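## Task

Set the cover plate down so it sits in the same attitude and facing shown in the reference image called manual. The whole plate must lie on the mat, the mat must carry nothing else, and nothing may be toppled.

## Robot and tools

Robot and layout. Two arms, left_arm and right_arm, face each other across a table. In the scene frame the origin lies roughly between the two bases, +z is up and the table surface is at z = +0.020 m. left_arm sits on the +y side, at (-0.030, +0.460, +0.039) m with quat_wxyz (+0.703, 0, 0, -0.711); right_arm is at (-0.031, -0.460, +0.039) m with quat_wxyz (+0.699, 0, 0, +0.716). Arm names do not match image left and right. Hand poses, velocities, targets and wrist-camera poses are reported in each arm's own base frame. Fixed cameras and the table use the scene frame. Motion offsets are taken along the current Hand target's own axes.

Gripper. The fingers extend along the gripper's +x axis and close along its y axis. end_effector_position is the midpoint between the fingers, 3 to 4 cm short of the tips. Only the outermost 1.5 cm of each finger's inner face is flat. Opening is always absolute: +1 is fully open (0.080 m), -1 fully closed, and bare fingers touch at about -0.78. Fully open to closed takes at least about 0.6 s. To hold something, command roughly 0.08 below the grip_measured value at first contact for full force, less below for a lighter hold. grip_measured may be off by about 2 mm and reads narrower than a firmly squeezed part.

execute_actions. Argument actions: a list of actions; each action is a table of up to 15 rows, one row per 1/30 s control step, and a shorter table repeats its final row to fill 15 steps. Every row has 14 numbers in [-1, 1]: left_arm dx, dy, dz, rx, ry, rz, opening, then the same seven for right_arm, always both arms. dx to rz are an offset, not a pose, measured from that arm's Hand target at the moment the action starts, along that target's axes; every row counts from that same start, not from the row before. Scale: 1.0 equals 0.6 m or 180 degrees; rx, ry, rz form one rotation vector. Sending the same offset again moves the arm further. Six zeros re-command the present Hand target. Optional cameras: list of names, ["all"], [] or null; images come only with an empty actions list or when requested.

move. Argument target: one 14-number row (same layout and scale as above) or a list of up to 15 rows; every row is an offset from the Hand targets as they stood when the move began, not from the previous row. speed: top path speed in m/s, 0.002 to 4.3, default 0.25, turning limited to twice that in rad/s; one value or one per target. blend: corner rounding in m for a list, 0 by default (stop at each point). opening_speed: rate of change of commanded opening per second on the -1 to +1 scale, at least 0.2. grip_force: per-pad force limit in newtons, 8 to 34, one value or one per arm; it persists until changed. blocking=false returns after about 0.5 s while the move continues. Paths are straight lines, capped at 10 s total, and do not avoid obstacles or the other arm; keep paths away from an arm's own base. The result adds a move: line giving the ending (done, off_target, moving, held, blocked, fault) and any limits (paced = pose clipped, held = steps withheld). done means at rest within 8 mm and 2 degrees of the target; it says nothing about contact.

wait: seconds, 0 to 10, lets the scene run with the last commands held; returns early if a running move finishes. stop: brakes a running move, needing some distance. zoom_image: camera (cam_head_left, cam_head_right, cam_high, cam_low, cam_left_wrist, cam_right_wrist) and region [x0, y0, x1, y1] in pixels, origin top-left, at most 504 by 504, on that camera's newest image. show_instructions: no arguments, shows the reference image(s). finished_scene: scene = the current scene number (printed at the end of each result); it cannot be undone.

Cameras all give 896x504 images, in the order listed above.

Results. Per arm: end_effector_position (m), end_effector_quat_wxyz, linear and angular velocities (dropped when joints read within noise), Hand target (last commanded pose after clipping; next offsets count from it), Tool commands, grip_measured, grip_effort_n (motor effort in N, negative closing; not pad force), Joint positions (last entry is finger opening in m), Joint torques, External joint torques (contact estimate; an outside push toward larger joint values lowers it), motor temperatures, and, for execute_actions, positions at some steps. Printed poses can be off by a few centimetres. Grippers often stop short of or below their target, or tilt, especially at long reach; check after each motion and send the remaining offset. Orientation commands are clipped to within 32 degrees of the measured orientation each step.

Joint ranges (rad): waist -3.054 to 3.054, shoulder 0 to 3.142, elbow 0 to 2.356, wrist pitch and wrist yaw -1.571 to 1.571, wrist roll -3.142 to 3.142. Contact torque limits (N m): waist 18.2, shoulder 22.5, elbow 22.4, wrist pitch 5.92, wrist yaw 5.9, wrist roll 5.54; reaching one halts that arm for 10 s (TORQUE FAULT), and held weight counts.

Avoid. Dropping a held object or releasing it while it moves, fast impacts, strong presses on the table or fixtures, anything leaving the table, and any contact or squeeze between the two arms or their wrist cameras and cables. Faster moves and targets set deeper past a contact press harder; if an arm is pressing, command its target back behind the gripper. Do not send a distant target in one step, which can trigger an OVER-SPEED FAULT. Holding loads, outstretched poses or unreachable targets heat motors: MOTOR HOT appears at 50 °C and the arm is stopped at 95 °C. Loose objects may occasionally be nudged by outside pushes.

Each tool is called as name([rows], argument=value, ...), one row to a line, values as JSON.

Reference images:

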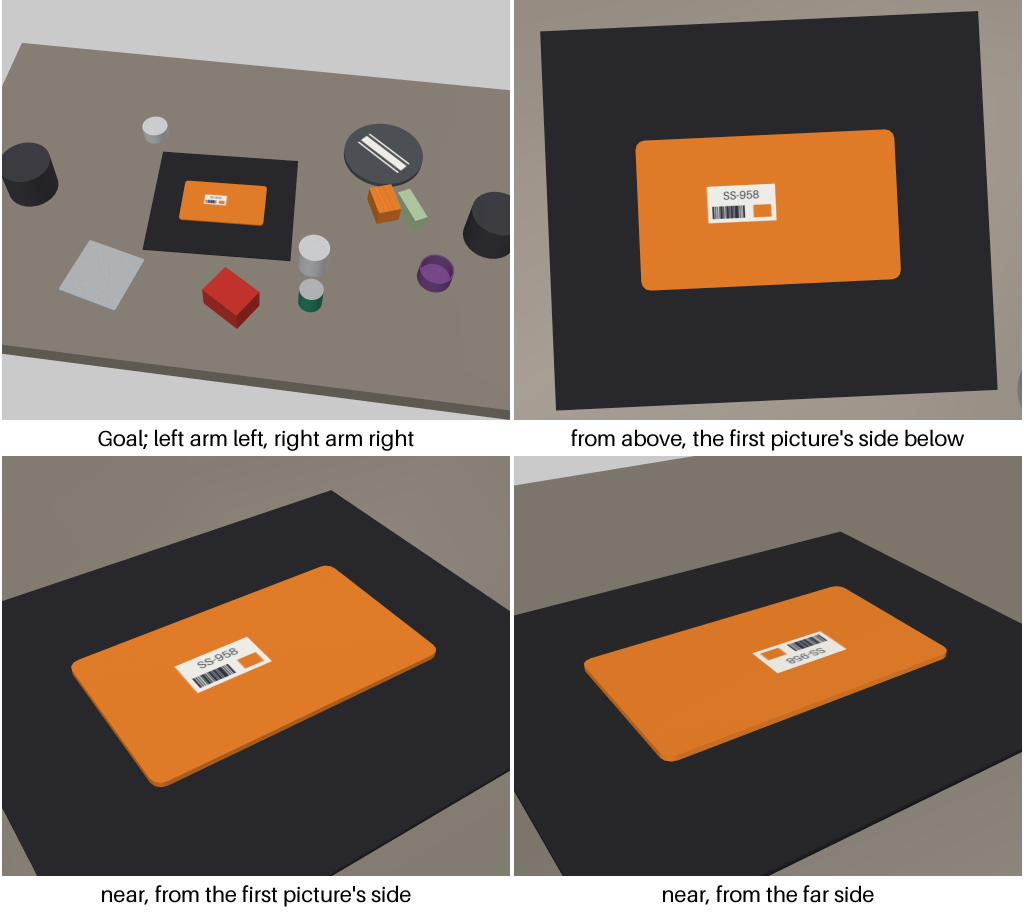

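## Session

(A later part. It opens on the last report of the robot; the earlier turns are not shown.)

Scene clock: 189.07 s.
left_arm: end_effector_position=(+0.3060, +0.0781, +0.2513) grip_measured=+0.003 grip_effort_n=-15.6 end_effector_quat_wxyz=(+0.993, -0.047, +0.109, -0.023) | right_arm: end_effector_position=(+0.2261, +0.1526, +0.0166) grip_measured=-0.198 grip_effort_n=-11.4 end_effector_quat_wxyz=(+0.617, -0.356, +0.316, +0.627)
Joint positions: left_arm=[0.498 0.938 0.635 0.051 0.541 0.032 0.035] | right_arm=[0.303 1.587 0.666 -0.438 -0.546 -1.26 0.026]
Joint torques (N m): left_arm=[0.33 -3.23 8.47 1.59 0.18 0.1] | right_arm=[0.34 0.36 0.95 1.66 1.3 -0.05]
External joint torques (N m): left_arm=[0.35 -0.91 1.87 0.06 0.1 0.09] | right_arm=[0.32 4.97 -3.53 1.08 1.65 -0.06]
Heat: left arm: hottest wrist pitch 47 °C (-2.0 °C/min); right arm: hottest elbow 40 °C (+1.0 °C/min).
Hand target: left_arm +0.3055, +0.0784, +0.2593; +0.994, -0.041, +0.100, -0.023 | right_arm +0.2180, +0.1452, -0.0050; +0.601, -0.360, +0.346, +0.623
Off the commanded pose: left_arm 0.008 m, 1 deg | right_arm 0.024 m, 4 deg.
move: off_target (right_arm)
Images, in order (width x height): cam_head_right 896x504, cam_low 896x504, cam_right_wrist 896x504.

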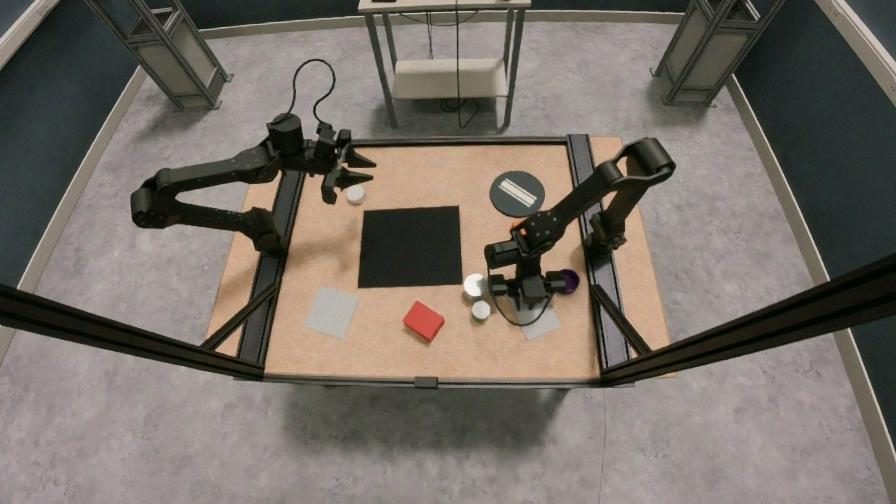

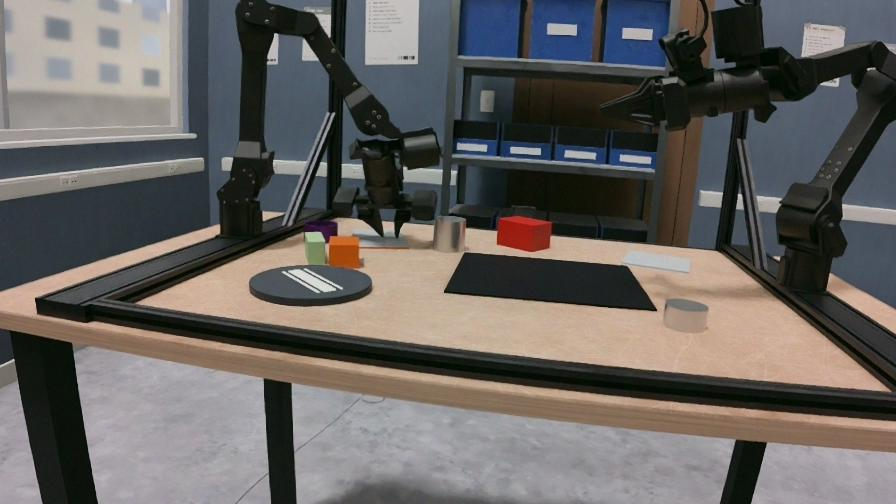

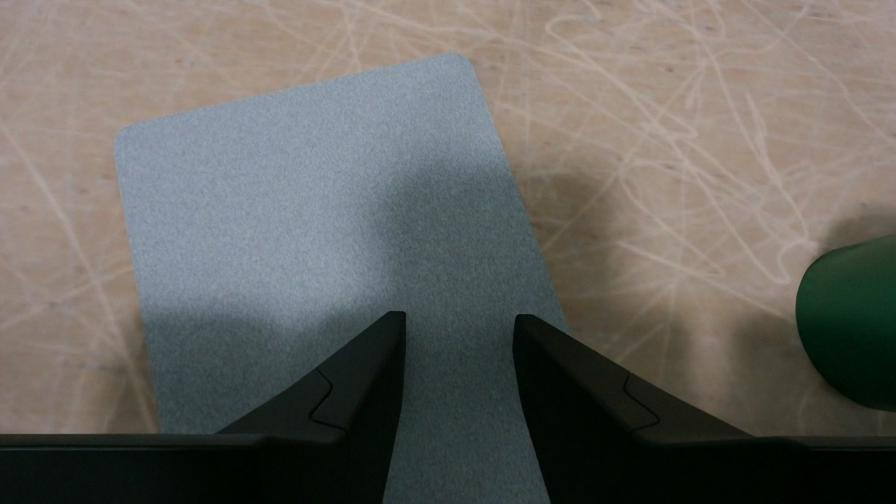

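move([
  [0,0,0,0,0,0,0,-0.0144,0,0.0083,0,0,0,-0.2],
  [0,0,0,0,0,0,0,0.0606,0,0.138,0.0722,0,-0.0417,-0.2],
], speed=[0.1,0.05], cameras=["cam_head_right","cam_low","cam_right_wrist"])

Scene clock: 196.57 s.
left_arm: end_effector_position=(+0.3060, +0.0781, +0.2513) grip_measured=+0.003 grip_effort_n=-15.6 end_effector_quat_wxyz=(+0.993, -0.047, +0.109, -0.023) | right_arm: end_effector_position=(+0.2235, +0.2380, +0.0205) grip_measured=-0.198 grip_effort_n=-11.4 end_effector_quat_wxyz=(+0.693, -0.307, +0.368, +0.539)
Joint positions: left_arm=[0.498 0.938 0.635 0.051 0.541 0.032 0.035] | right_arm=[0.671 1.611 0.683 -0.161 -0.32 -0.595 0.026]
Joint torques (N m): left_arm=[0.26 -3.25 8.48 1.57 0.17 0.1] | right_arm=[1.28 -1.38 3.13 0.48 0.12 0.11]
External joint torques (N m): left_arm=[0.25 -0.98 1.96 0.07 0.1 0.1] | right_arm=[1.24 3.74 -1.67 -0.46 0.31 0.11]
Heat: left arm: hottest wrist pitch 47 °C (-1.0 °C/min); right arm: hottest elbow 39 °C (-1.0 °C/min).
Hand target: left_arm +0.3055, +0.0784, +0.2593; +0.994, -0.041, +0.100, -0.023 | right_arm +0.2148, +0.2351, +0.0051; +0.678, -0.311, +0.390, +0.540
Off the commanded pose: left_arm 0.008 m, 1 deg | right_arm 0.018 m, 3 deg.
move: off_target (right_arm)
Images, in order (width x height): cam_head_right 896x504, cam_low 896x504, cam_right_wrist 896x504.

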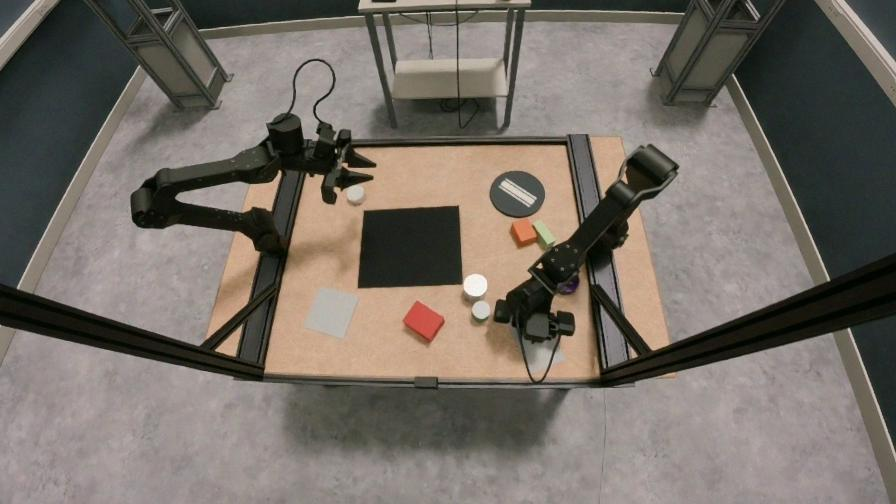

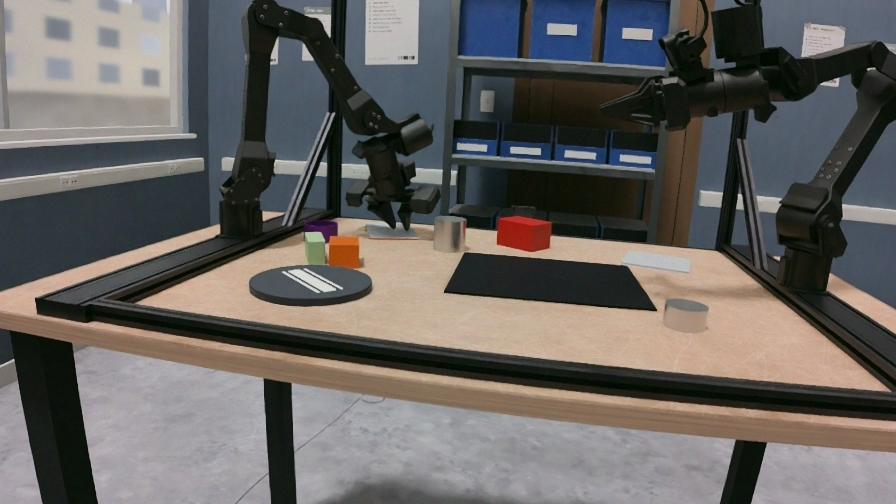

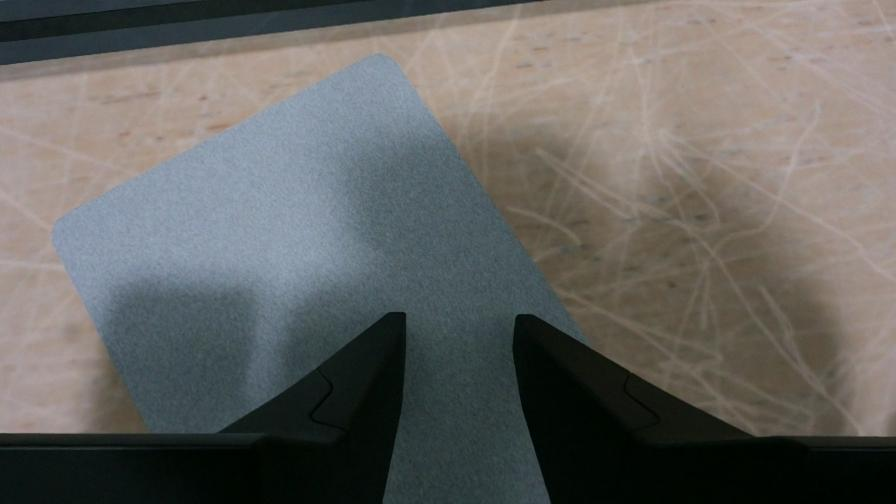

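move(target=[0,0,0,0,0,0,0,0.049,0.0225,0.0845,0,0,0,-0.2], speed=0.04, cameras=["cam_head_right","cam_right_wrist"])

Scene clock: 202.63 s.
left_arm: end_effector_position=(+0.3060, +0.0781, +0.2513) grip_measured=+0.003 grip_effort_n=-15.6 end_effector_quat_wxyz=(+0.993, -0.047, +0.109, -0.023) | right_arm: end_effector_position=(+0.2233, +0.2972, +0.0220) grip_measured=-0.198 grip_effort_n=-11.4 end_effector_quat_wxyz=(+0.693, -0.305, +0.370, +0.538)
Joint positions: left_arm=[0.498 0.938 0.635 0.051 0.541 0.032 0.035] | right_arm=[0.827 1.744 0.836 -0.142 -0.247 -0.448 0.026]
Joint torques (N m): left_arm=[0.28 -3.22 8.51 1.59 0.17 0.1] | right_arm=[1.44 -1.88 3.78 0.65 -0.01 0.1]
External joint torques (N m): left_arm=[0.24 -0.91 1.95 0.07 0.11 0.09] | right_arm=[1.45 4.39 -1.26 -0.4 0.14 0.1]
Heat: left arm: hottest wrist pitch 47 °C (-1.0 °C/min); right arm: hottest elbow 39 °C (-2.0 °C/min).
Hand target: left_arm +0.3055, +0.0784, +0.2593; +0.994, -0.041, +0.100, -0.023 | right_arm +0.2147, +0.2952, +0.0050; +0.678, -0.312, +0.390, +0.540
Off the commanded pose: left_arm 0.008 m, 1 deg | right_arm 0.019 m, 3 deg.
move: off_target (right_arm)
Images, in order (width x height): cam_head_right 896x504, cam_right_wrist 896x504.

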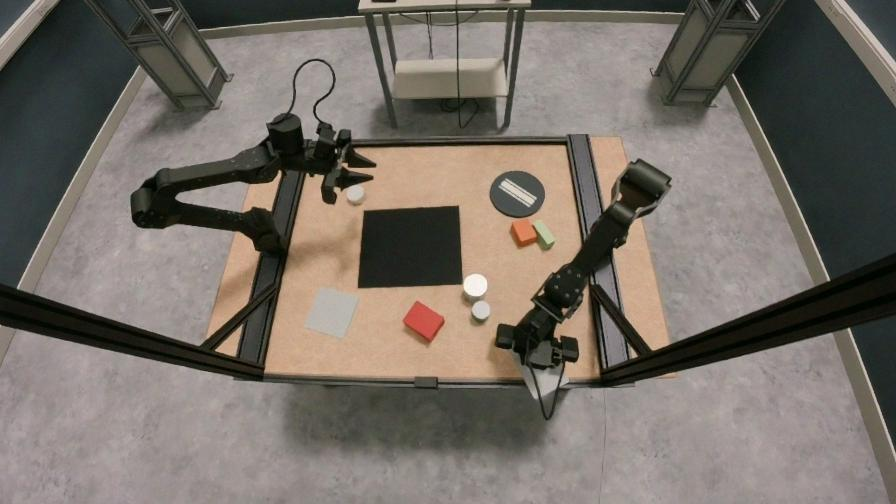

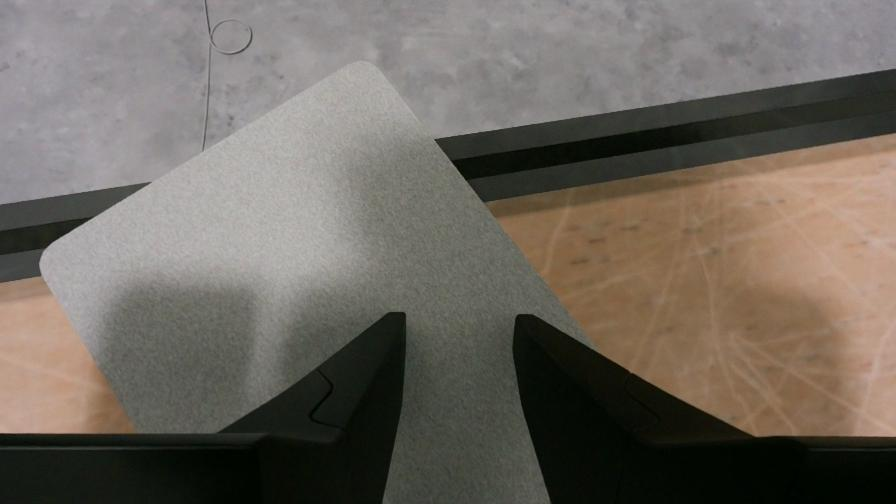

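move([
  [0,0,0,0,0,0,0,-0.058,0,0.033,0,0,0,-0.2],
  [0,0,0,0,0,0,0,-0.114,-0.043,-0.065,0,0,0,-0.2],
  [0,0,0,0,0,0,0,-0.058,-0.043,-0.097,0,0,0,-0.2],
  [0,0,0,0,0,0,0,-0.02,-0.154,-0.031,0,0,0,-0.2],
], speed=[0.12,0.12,0.08,0.05], cameras=["cam_head_right","cam_right_wrist"])

Scene clock: 240.50 s.
left_arm: end_effector_position=(+0.3060, +0.0781, +0.2513) grip_measured=+0.003 grip_effort_n=-15.6 end_effector_quat_wxyz=(+0.993, -0.047, +0.109, -0.023) | right_arm: end_effector_position=(+0.2992, +0.2619, +0.0230) grip_measured=-0.198 grip_effort_n=-10.5 end_effector_quat_wxyz=(+0.684, -0.309, +0.367, +0.549)
Joint positions: left_arm=[0.498 0.938 0.635 0.051 0.541 0.032 0.035] | right_arm=[0.579 1.875 1.025 -0.284 -0.379 -0.707 0.026]
Joint torques (N m): left_arm=[0.31 -3.25 8.46 1.58 0.17 0.11] | right_arm=[-1.07 -3.08 4.18 0.48 0.5 0]
External joint torques (N m): left_arm=[0.29 -0.99 1.96 0.08 0.1 0.1] | right_arm=[-1.08 4.1 -0.88 -0.44 0.73 0]
Motor temperatures (°C): left_arm=[28 33 44 47 34 35] | right_arm=[26 29 36 33 30 33]
Heat: left arm: hottest wrist pitch 47 °C (+0.0 °C/min); right arm: hottest elbow 36 °C (-5.0 °C/min).
Hand target: left_arm +0.3055, +0.0784, +0.2593; +0.994, -0.041, +0.100, -0.023 | right_arm +0.2999, +0.2530, +0.0063; +0.678, -0.312, +0.390, +0.540
Off the commanded pose: left_arm 0.008 m, 1 deg | right_arm 0.019 m, 3 deg.
move: off_target (right_arm)
Images, in order (width x height): cam_head_right 896x504, cam_right_wrist 896x504.

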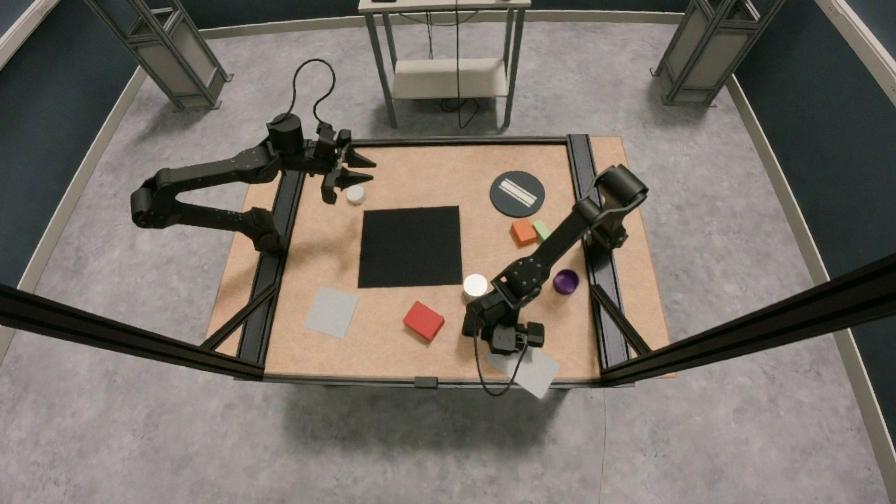

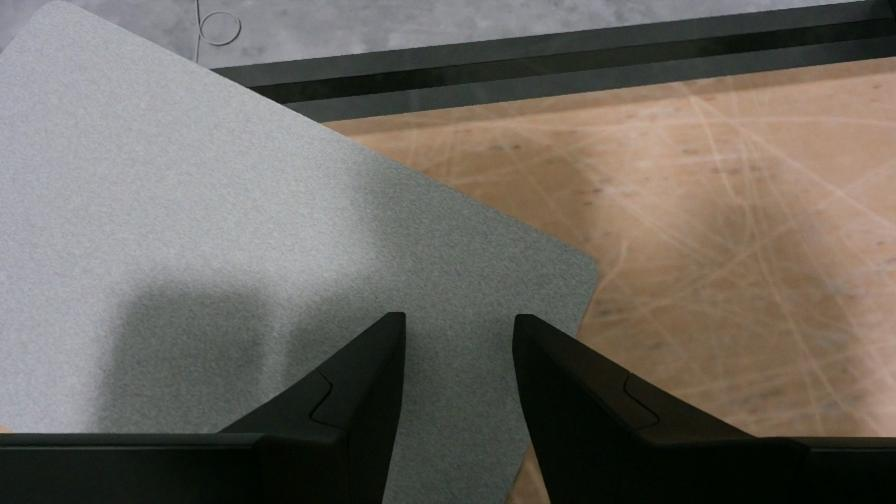

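move([
  [0,0,0,0,0,0,0,-0.058,0,0.033,0,0,0,-0.2],
  [0,0,0,0,0,0,0,-0.037,0.080,0.069,0,0,0,-0.2],
  [0,0,0,0,0,0,0,0.021,0.080,0.036,0,0,0,-0.2],
  [0,0,0,0,0,0,0,0.062,-0.0895,0.107,0,0,0,-0.2],
], speed=[0.12,0.12,0.08,0.05], cameras=["cam_head_right","cam_right_wrist"])

Scene clock: 256.67 s.
left_arm: end_effector_position=(+0.3060, +0.0781, +0.2513) grip_measured=+0.003 grip_effort_n=-15.6 end_effector_quat_wxyz=(+0.993, -0.047, +0.109, -0.023) | right_arm: end_effector_position=(+0.3659, +0.3221, +0.0270) grip_measured=-0.198 grip_effort_n=-10.0 end_effector_quat_wxyz=(+0.684, -0.310, +0.368, +0.549)
Joint positions: left_arm=[0.498 0.938 0.635 0.051 0.541 0.032 0.035] | right_arm=[0.612 2.159 1.476 -0.441 -0.362 -0.674 0.026]
Joint torques (N m): left_arm=[0.26 -3.27 8.51 1.58 0.17 0.09] | right_arm=[-1.11 -4.58 5.09 0.73 0.35 -0.01]
External joint torques (N m): left_arm=[0.27 -0.95 1.95 0.06 0.09 0.09] | right_arm=[-1.04 4.93 -0.43 -0.2 0.57 -0.02]
Heat: left arm: hottest wrist pitch 47 °C (+0.0 °C/min); right arm: hottest elbow 37 °C (-2.0 °C/min).
Hand target: left_arm +0.3055, +0.0784, +0.2593; +0.994, -0.041, +0.100, -0.023 | right_arm +0.3688, +0.3134, +0.0063; +0.678, -0.312, +0.390, +0.540
Off the commanded pose: left_arm 0.008 m, 1 deg | right_arm 0.023 m, 3 deg.
move: off_target (right_arm)
Images, in order (width x height): cam_head_right 896x504, cam_right_wrist 896x504.

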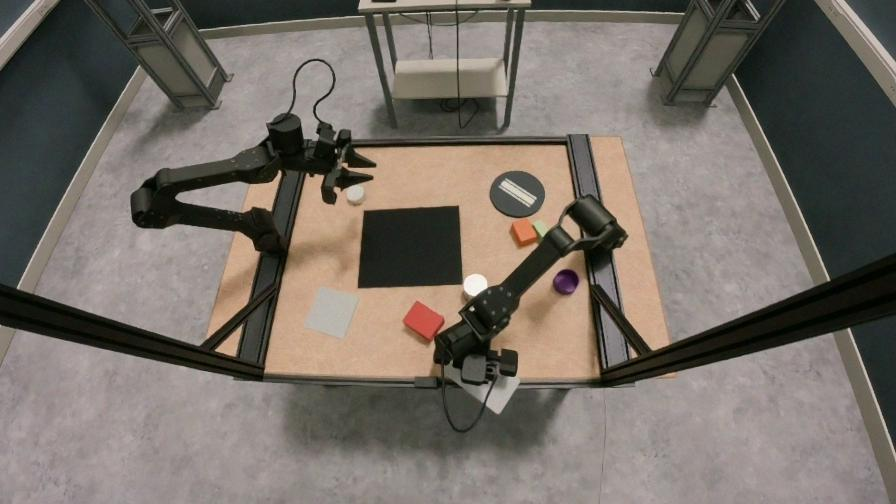

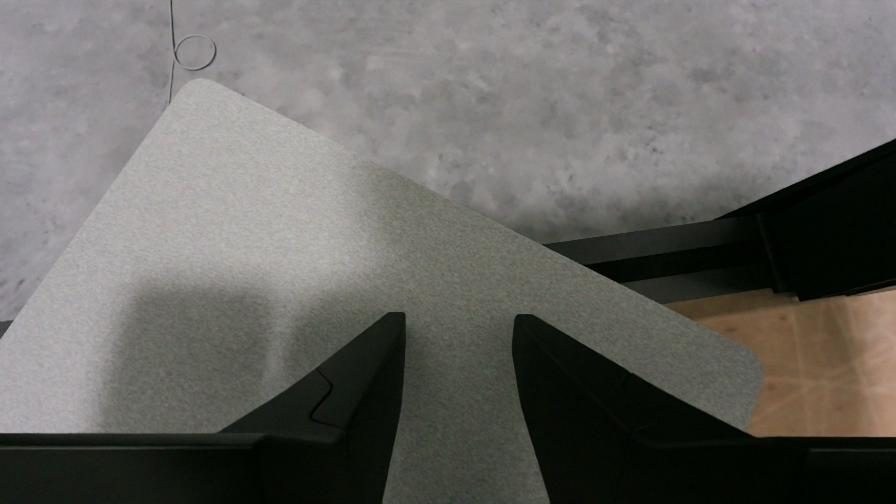

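move([
  [0,0,0,0,0,0,0,-0.173,0,0.1,0,0,0,-0.2],
  [0,0,0,0,0,0,0,-0.054,0.205,0.2865,-0.151,0.110,-0.480,0.4],
], speed=[0.2,0.2], blend=[0.03,0], cameras=["cam_head_right","cam_right_wrist","cam_high","cam_low"])

zoom_image(camera="cam_head_right", region=[400, 220, 660, 440])

Scene clock: 281.20 s.
left_arm: end_effector_position=(+0.3060, +0.0781, +0.2513) grip_measured=+0.003 grip_effort_n=-15.6 end_effector_quat_wxyz=(+0.993, -0.047, +0.109, -0.023) | right_arm: end_effector_position=(+0.2786, +0.4695, +0.1274) grip_measured=+0.397 grip_effort_n=14.2 end_effector_quat_wxyz=(+0.711, -0.700, +0.050, -0.052)
Joint positions: left_arm=[0.498 0.938 0.635 0.051 0.541 0.032 0.035] | right_arm=[1.313 2.487 1.667 0.836 1.458 -1.571 0.053]
Joint torques (N m): left_arm=[0.32 -3.23 8.42 1.57 0.17 0.1] | right_arm=[0.06 -8.99 4.7 1.37 -0.15 -0.05]
External joint torques (N m): left_arm=[0.35 -0.92 1.85 0.05 0.09 0.09] | right_arm=[0.06 1.95 -0.57 0.3 -0.14 -0.1]
Heat: left arm: hottest wrist pitch 47 °C (+0.0 °C/min); right arm: hottest elbow 37 °C (+0.0 °C/min).
Hand target: left_arm +0.3055, +0.0784, +0.2593; +0.994, -0.041, +0.100, -0.023 | right_arm +0.2783, +0.4700, +0.1203; +0.705, -0.705, +0.050, -0.050
Off the commanded pose: left_arm 0.008 m, 1 deg | right_arm 0.007 m, 1 deg.
move: done
Images, in order (width x height): cam_head_right 896x504, cam_high 896x504, cam_low 896x504, cam_right_wrist 896x504.

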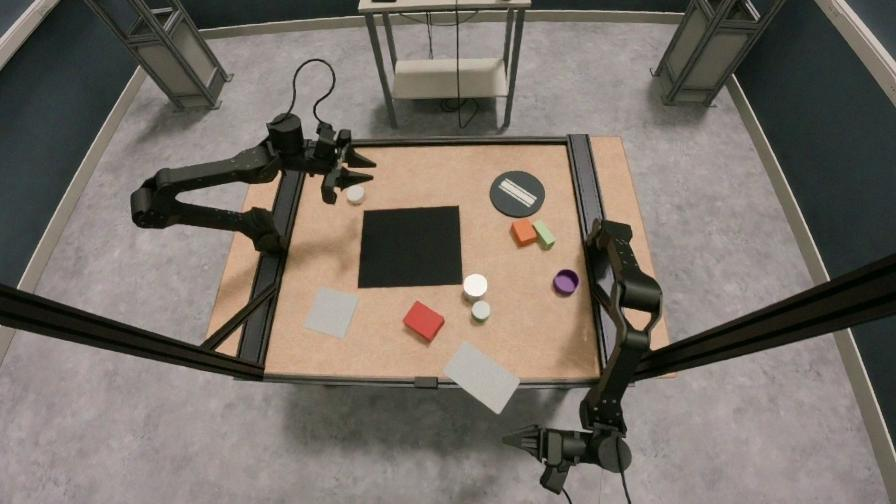

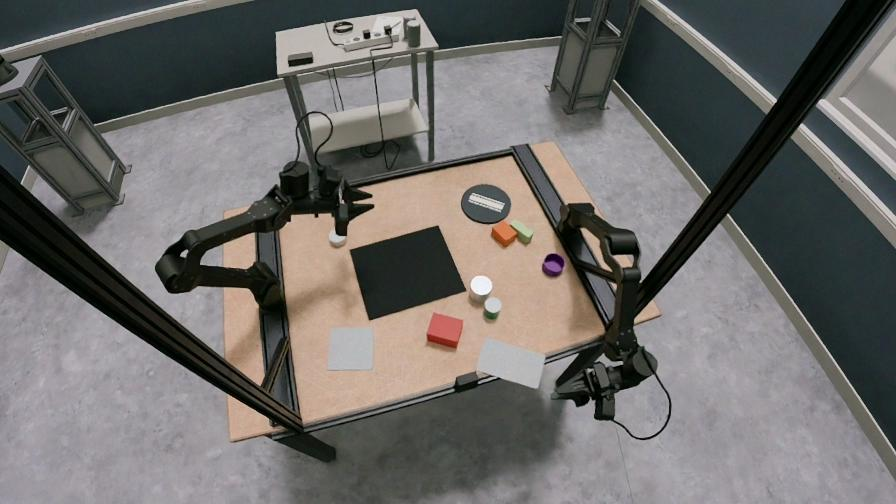

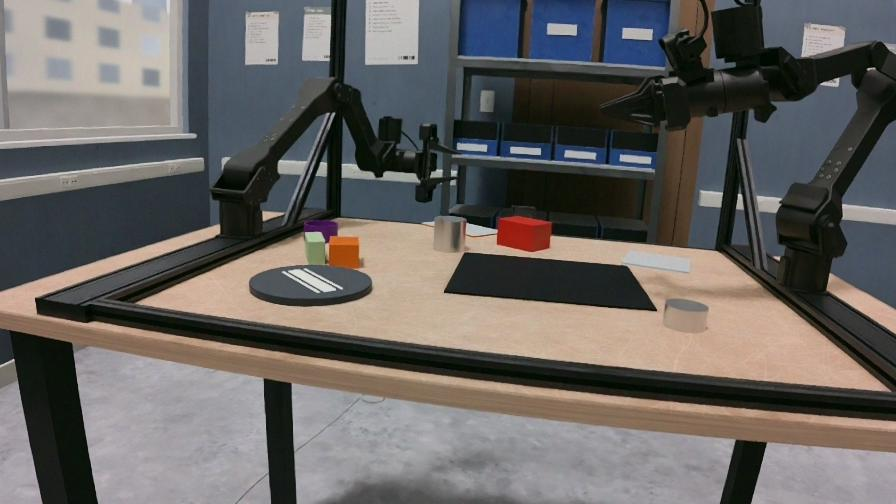

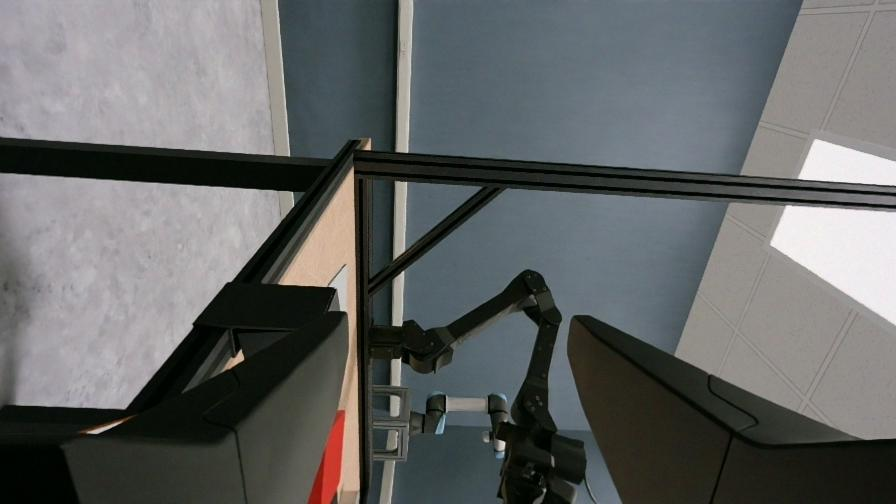

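Scaled by 1.938 from the camera's 896x504 image, which has a finer 1280x720 frame.

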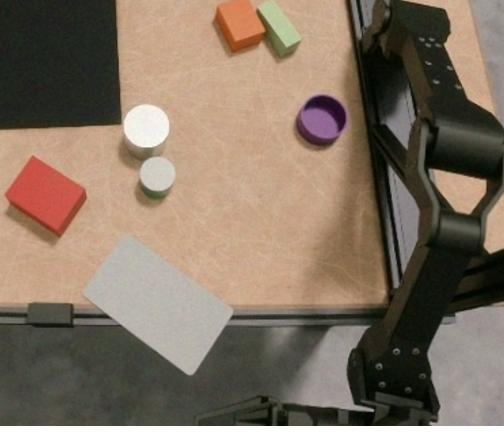

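move(target=[0,0,0,0,0,0,0,0,0.2367,0,0,0,0,0.4], speed=0.12, cameras=["cam_head_right","cam_right_wrist","cam_high","cam_low"])

zoom_image(camera="cam_head_right", region=[400, 300, 660, 500])

Scene clock: 286.77 s.
left_arm: end_effector_position=(+0.3060, +0.0781, +0.2513) grip_measured=+0.003 grip_effort_n=-15.6 end_effector_quat_wxyz=(+0.993, -0.047, +0.109, -0.023) | right_arm: end_effector_position=(+0.2992, +0.4568, -0.0113) grip_measured=+0.397 grip_effort_n=14.2 end_effector_quat_wxyz=(+0.709, -0.699, +0.065, -0.066)
Joint positions: left_arm=[0.498 0.938 0.635 0.051 0.541 0.032 0.035] | right_arm=[1.268 2.856 1.766 1.092 1.453 -1.56 0.053]
Joint torques (N m): left_arm=[0.23 -3.21 8.5 1.57 0.17 0.09] | right_arm=[4.08 -7.59 5.72 1.34 0.02 -0.01]
External joint torques (N m): left_arm=[0.22 -0.9 1.95 0.05 0.1 0.08] | right_arm=[4.16 3.79 1.24 0.25 0.02 -0.06]
Motor temperatures (°C): left_arm=[28 33 44 47 34 35] | right_arm=[26 34 37 34 30 33]
Heat: left arm: hottest wrist pitch 47 °C (+0.0 °C/min); right arm: hottest elbow 37 °C (+0.0 °C/min).
Hand target: left_arm +0.3055, +0.0784, +0.2593; +0.994, -0.041, +0.100, -0.023 | right_arm +0.2784, +0.4701, -0.0216; +0.705, -0.705, +0.049, -0.050
Off the commanded pose: left_arm 0.008 m, 1 deg | right_arm 0.027 m, 3 deg.
move: off_target (right_arm)
Images, in order (width x height): cam_head_right 896x504, cam_high 896x504, cam_low 896x504, cam_right_wrist 896x504.

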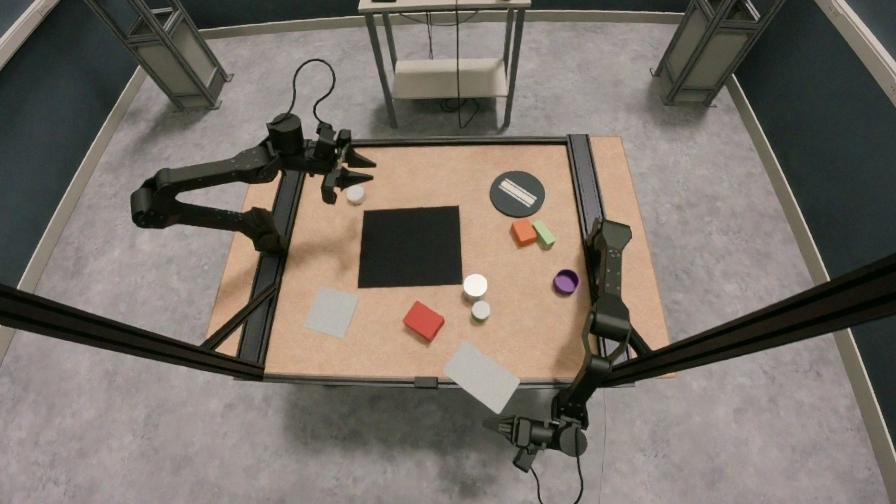

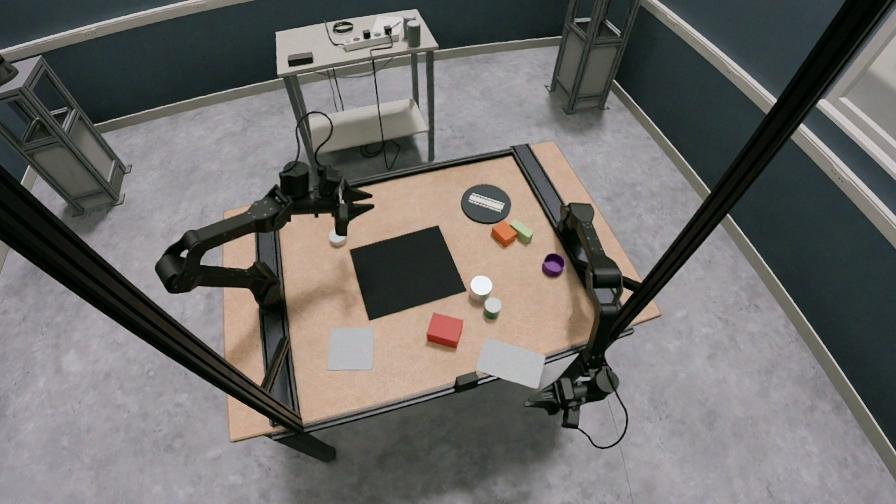

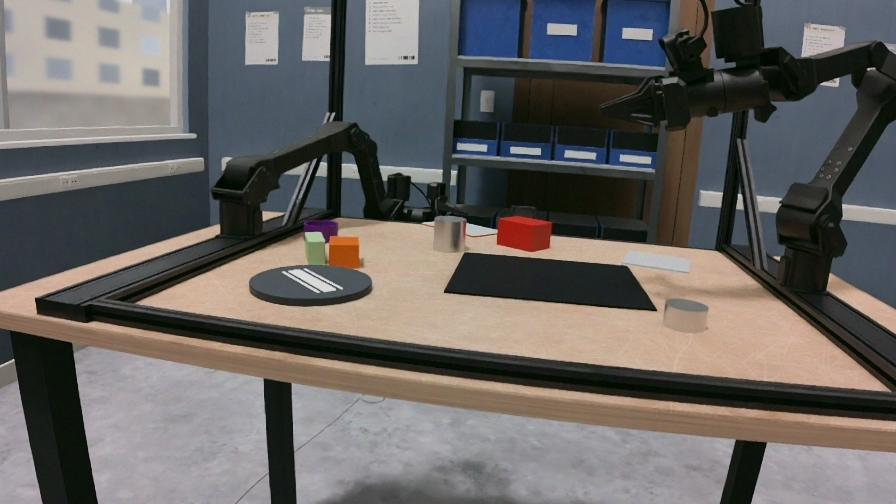

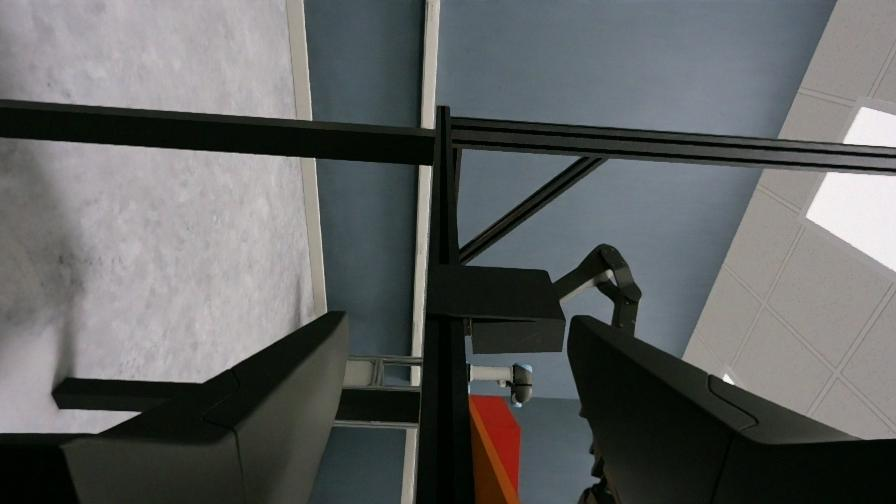

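Scaled by 1.938 from the camera's 896x504 image, which has a finer 1280x720 frame.

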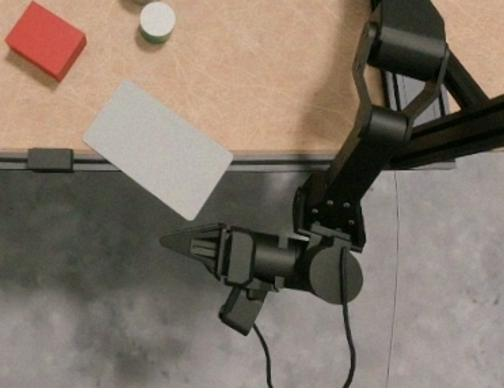

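move([
  [0,0,0,0,0,0,0,0.036,-0.016,0,0,0,0,0.4],
  [0,0,0,0,0,0,0,0.047,-0.016,-0.05,0,0,0,0.4],
], speed=0.08, cameras=["cam_head_right","cam_right_wrist","cam_low"])

zoom_image(camera="cam_head_right", region=[400, 300, 660, 500])

Scene clock: 301.40 s.
left_arm: end_effector_position=(+0.3060, +0.0781, +0.2513) grip_measured=+0.003 grip_effort_n=-15.6 end_effector_quat_wxyz=(+0.993, -0.047, +0.109, -0.023) | right_arm: end_effector_position=(+0.3031, +0.4466, -0.0012) grip_measured=+0.398 grip_effort_n=14.2 end_effector_quat_wxyz=(+0.721, -0.689, +0.046, -0.054)
Joint positions: left_arm=[0.498 0.938 0.635 0.051 0.541 0.032 0.035] | right_arm=[1.252 2.798 1.655 1.19 1.393 -1.571 0.053]
Joint torques (N m): left_arm=[0.27 -3.24 8.46 1.56 0.17 0.1] | right_arm=[-0.35 -10.44 -1.69 1.39 -0.15 0]
External joint torques (N m): left_arm=[0.28 -0.94 1.89 0.04 0.09 0.09] | right_arm=[-0.43 0.6 -5.96 0.28 -0.12 -0.05]
Heat: left arm: hottest wrist pitch 47 °C (+0.0 °C/min); right arm: hottest elbow 38 °C (+1.0 °C/min).
Hand target: left_arm +0.3055, +0.0784, +0.2593; +0.994, -0.041, +0.100, -0.023 | right_arm +0.3023, +0.4363, -0.0120; +0.705, -0.705, +0.050, -0.050
Off the commanded pose: left_arm 0.008 m, 1 deg | right_arm 0.015 m, 3 deg.
move: off_target (right_arm)
Images, in order (width x height): cam_head_right 896x504, cam_low 896x504, cam_right_wrist 896x504.

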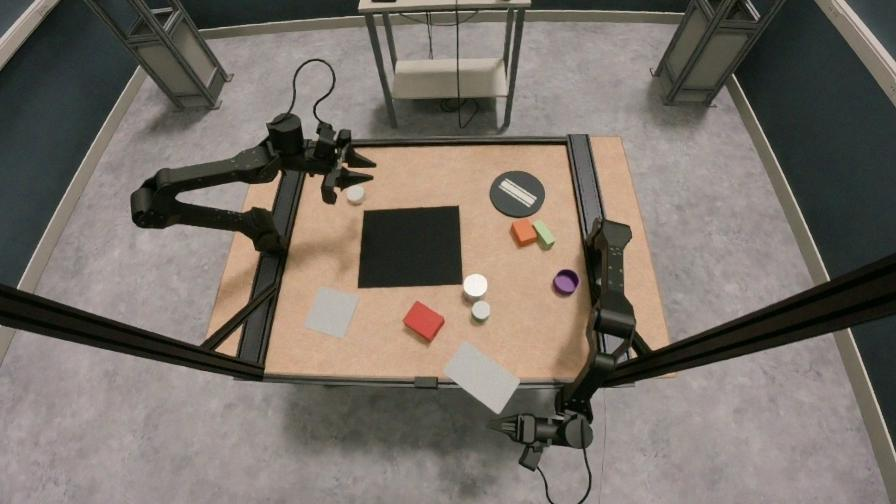

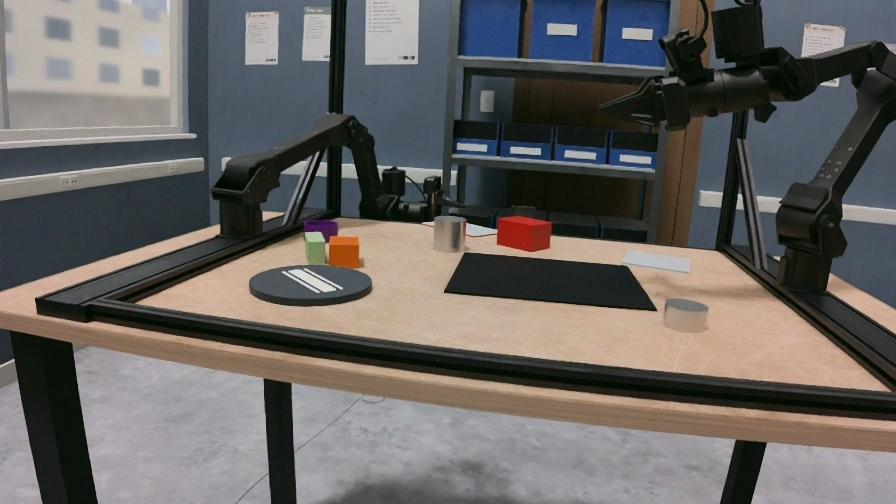

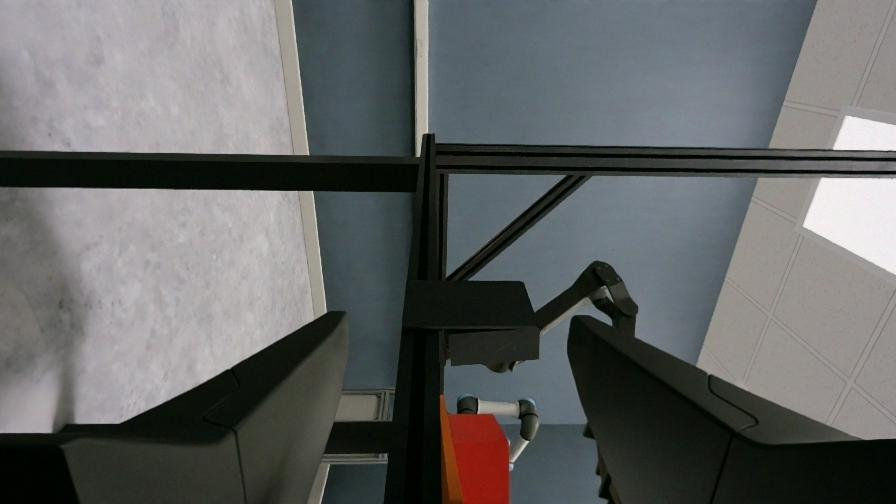

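Scaled by 1.938 from the camera's 896x504 image, which has a finer 1280x720 frame.

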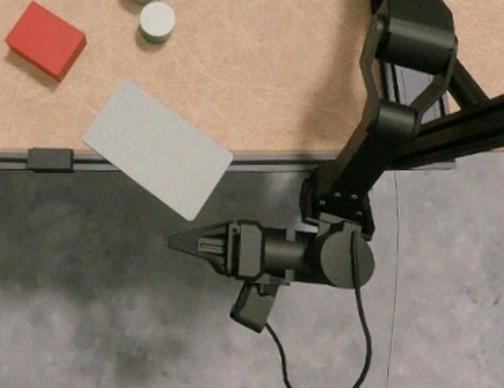

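move(target=[0,0,0,0,0,0,0,0.011,-0.003,-0.029,0,0.044,0,0.4], speed=0.08, cameras=["cam_head_right","cam_right_wrist","cam_low"])

zoom_image(camera="cam_head_right", region=[400, 300, 660, 500])

Scene clock: 310.17 s.
left_arm: end_effector_position=(+0.3060, +0.0781, +0.2513) grip_measured=+0.003 grip_effort_n=-15.6 end_effector_quat_wxyz=(+0.993, -0.047, +0.109, -0.023) | right_arm: end_effector_position=(+0.3013, +0.4306, -0.0006) grip_measured=+0.398 grip_effort_n=13.7 end_effector_quat_wxyz=(+0.714, -0.688, +0.088, -0.094)
Joint positions: left_arm=[0.498 0.938 0.635 0.051 0.541 0.032 0.035] | right_arm=[1.25 2.798 1.663 1.181 1.508 -1.579 0.053]
Joint torques (N m): left_arm=[0.33 -3.23 8.43 1.58 0.17 0.1] | right_arm=[-1.45 -9.68 0.33 1.05 0.13 0.01]
External joint torques (N m): left_arm=[0.33 -0.94 1.89 0.06 0.1 0.09] | right_arm=[-1.53 1.2 -3.85 0.03 0.16 -0.03]
Heat: left arm: hottest wrist pitch 47 °C (+0.0 °C/min); right arm: hottest shoulder 37 °C (+8.1 °C/min).
Hand target: left_arm +0.3055, +0.0784, +0.2593; +0.994, -0.041, +0.100, -0.023 | right_arm +0.3063, +0.4182, -0.0102; +0.700, -0.700, +0.098, -0.099
Off the commanded pose: left_arm 0.008 m, 1 deg | right_arm 0.016 m, 3 deg.
move: off_target (right_arm)
Images, in order (width x height): cam_head_right 896x504, cam_low 896x504, cam_right_wrist 896x504.

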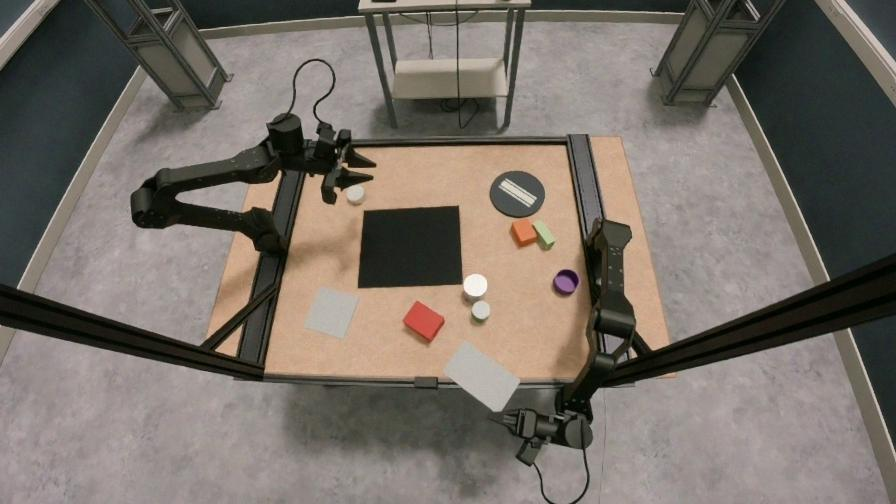

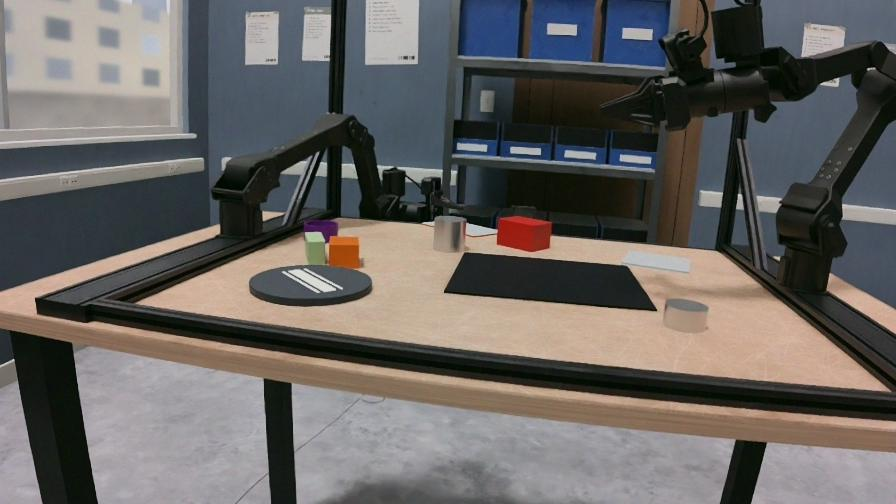

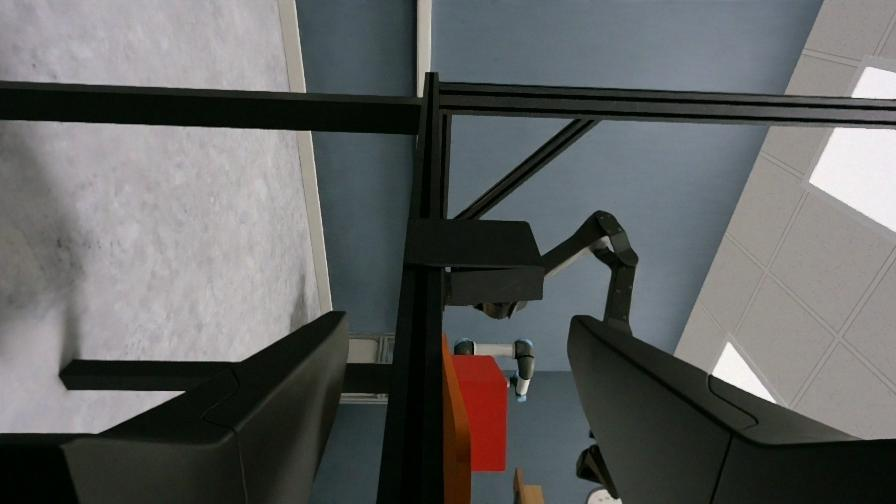

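Scaled by 1.938 from the camera's 896x504 image, which has a finer 1280x720 frame.

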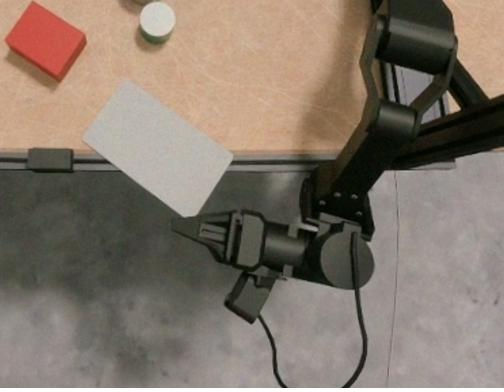

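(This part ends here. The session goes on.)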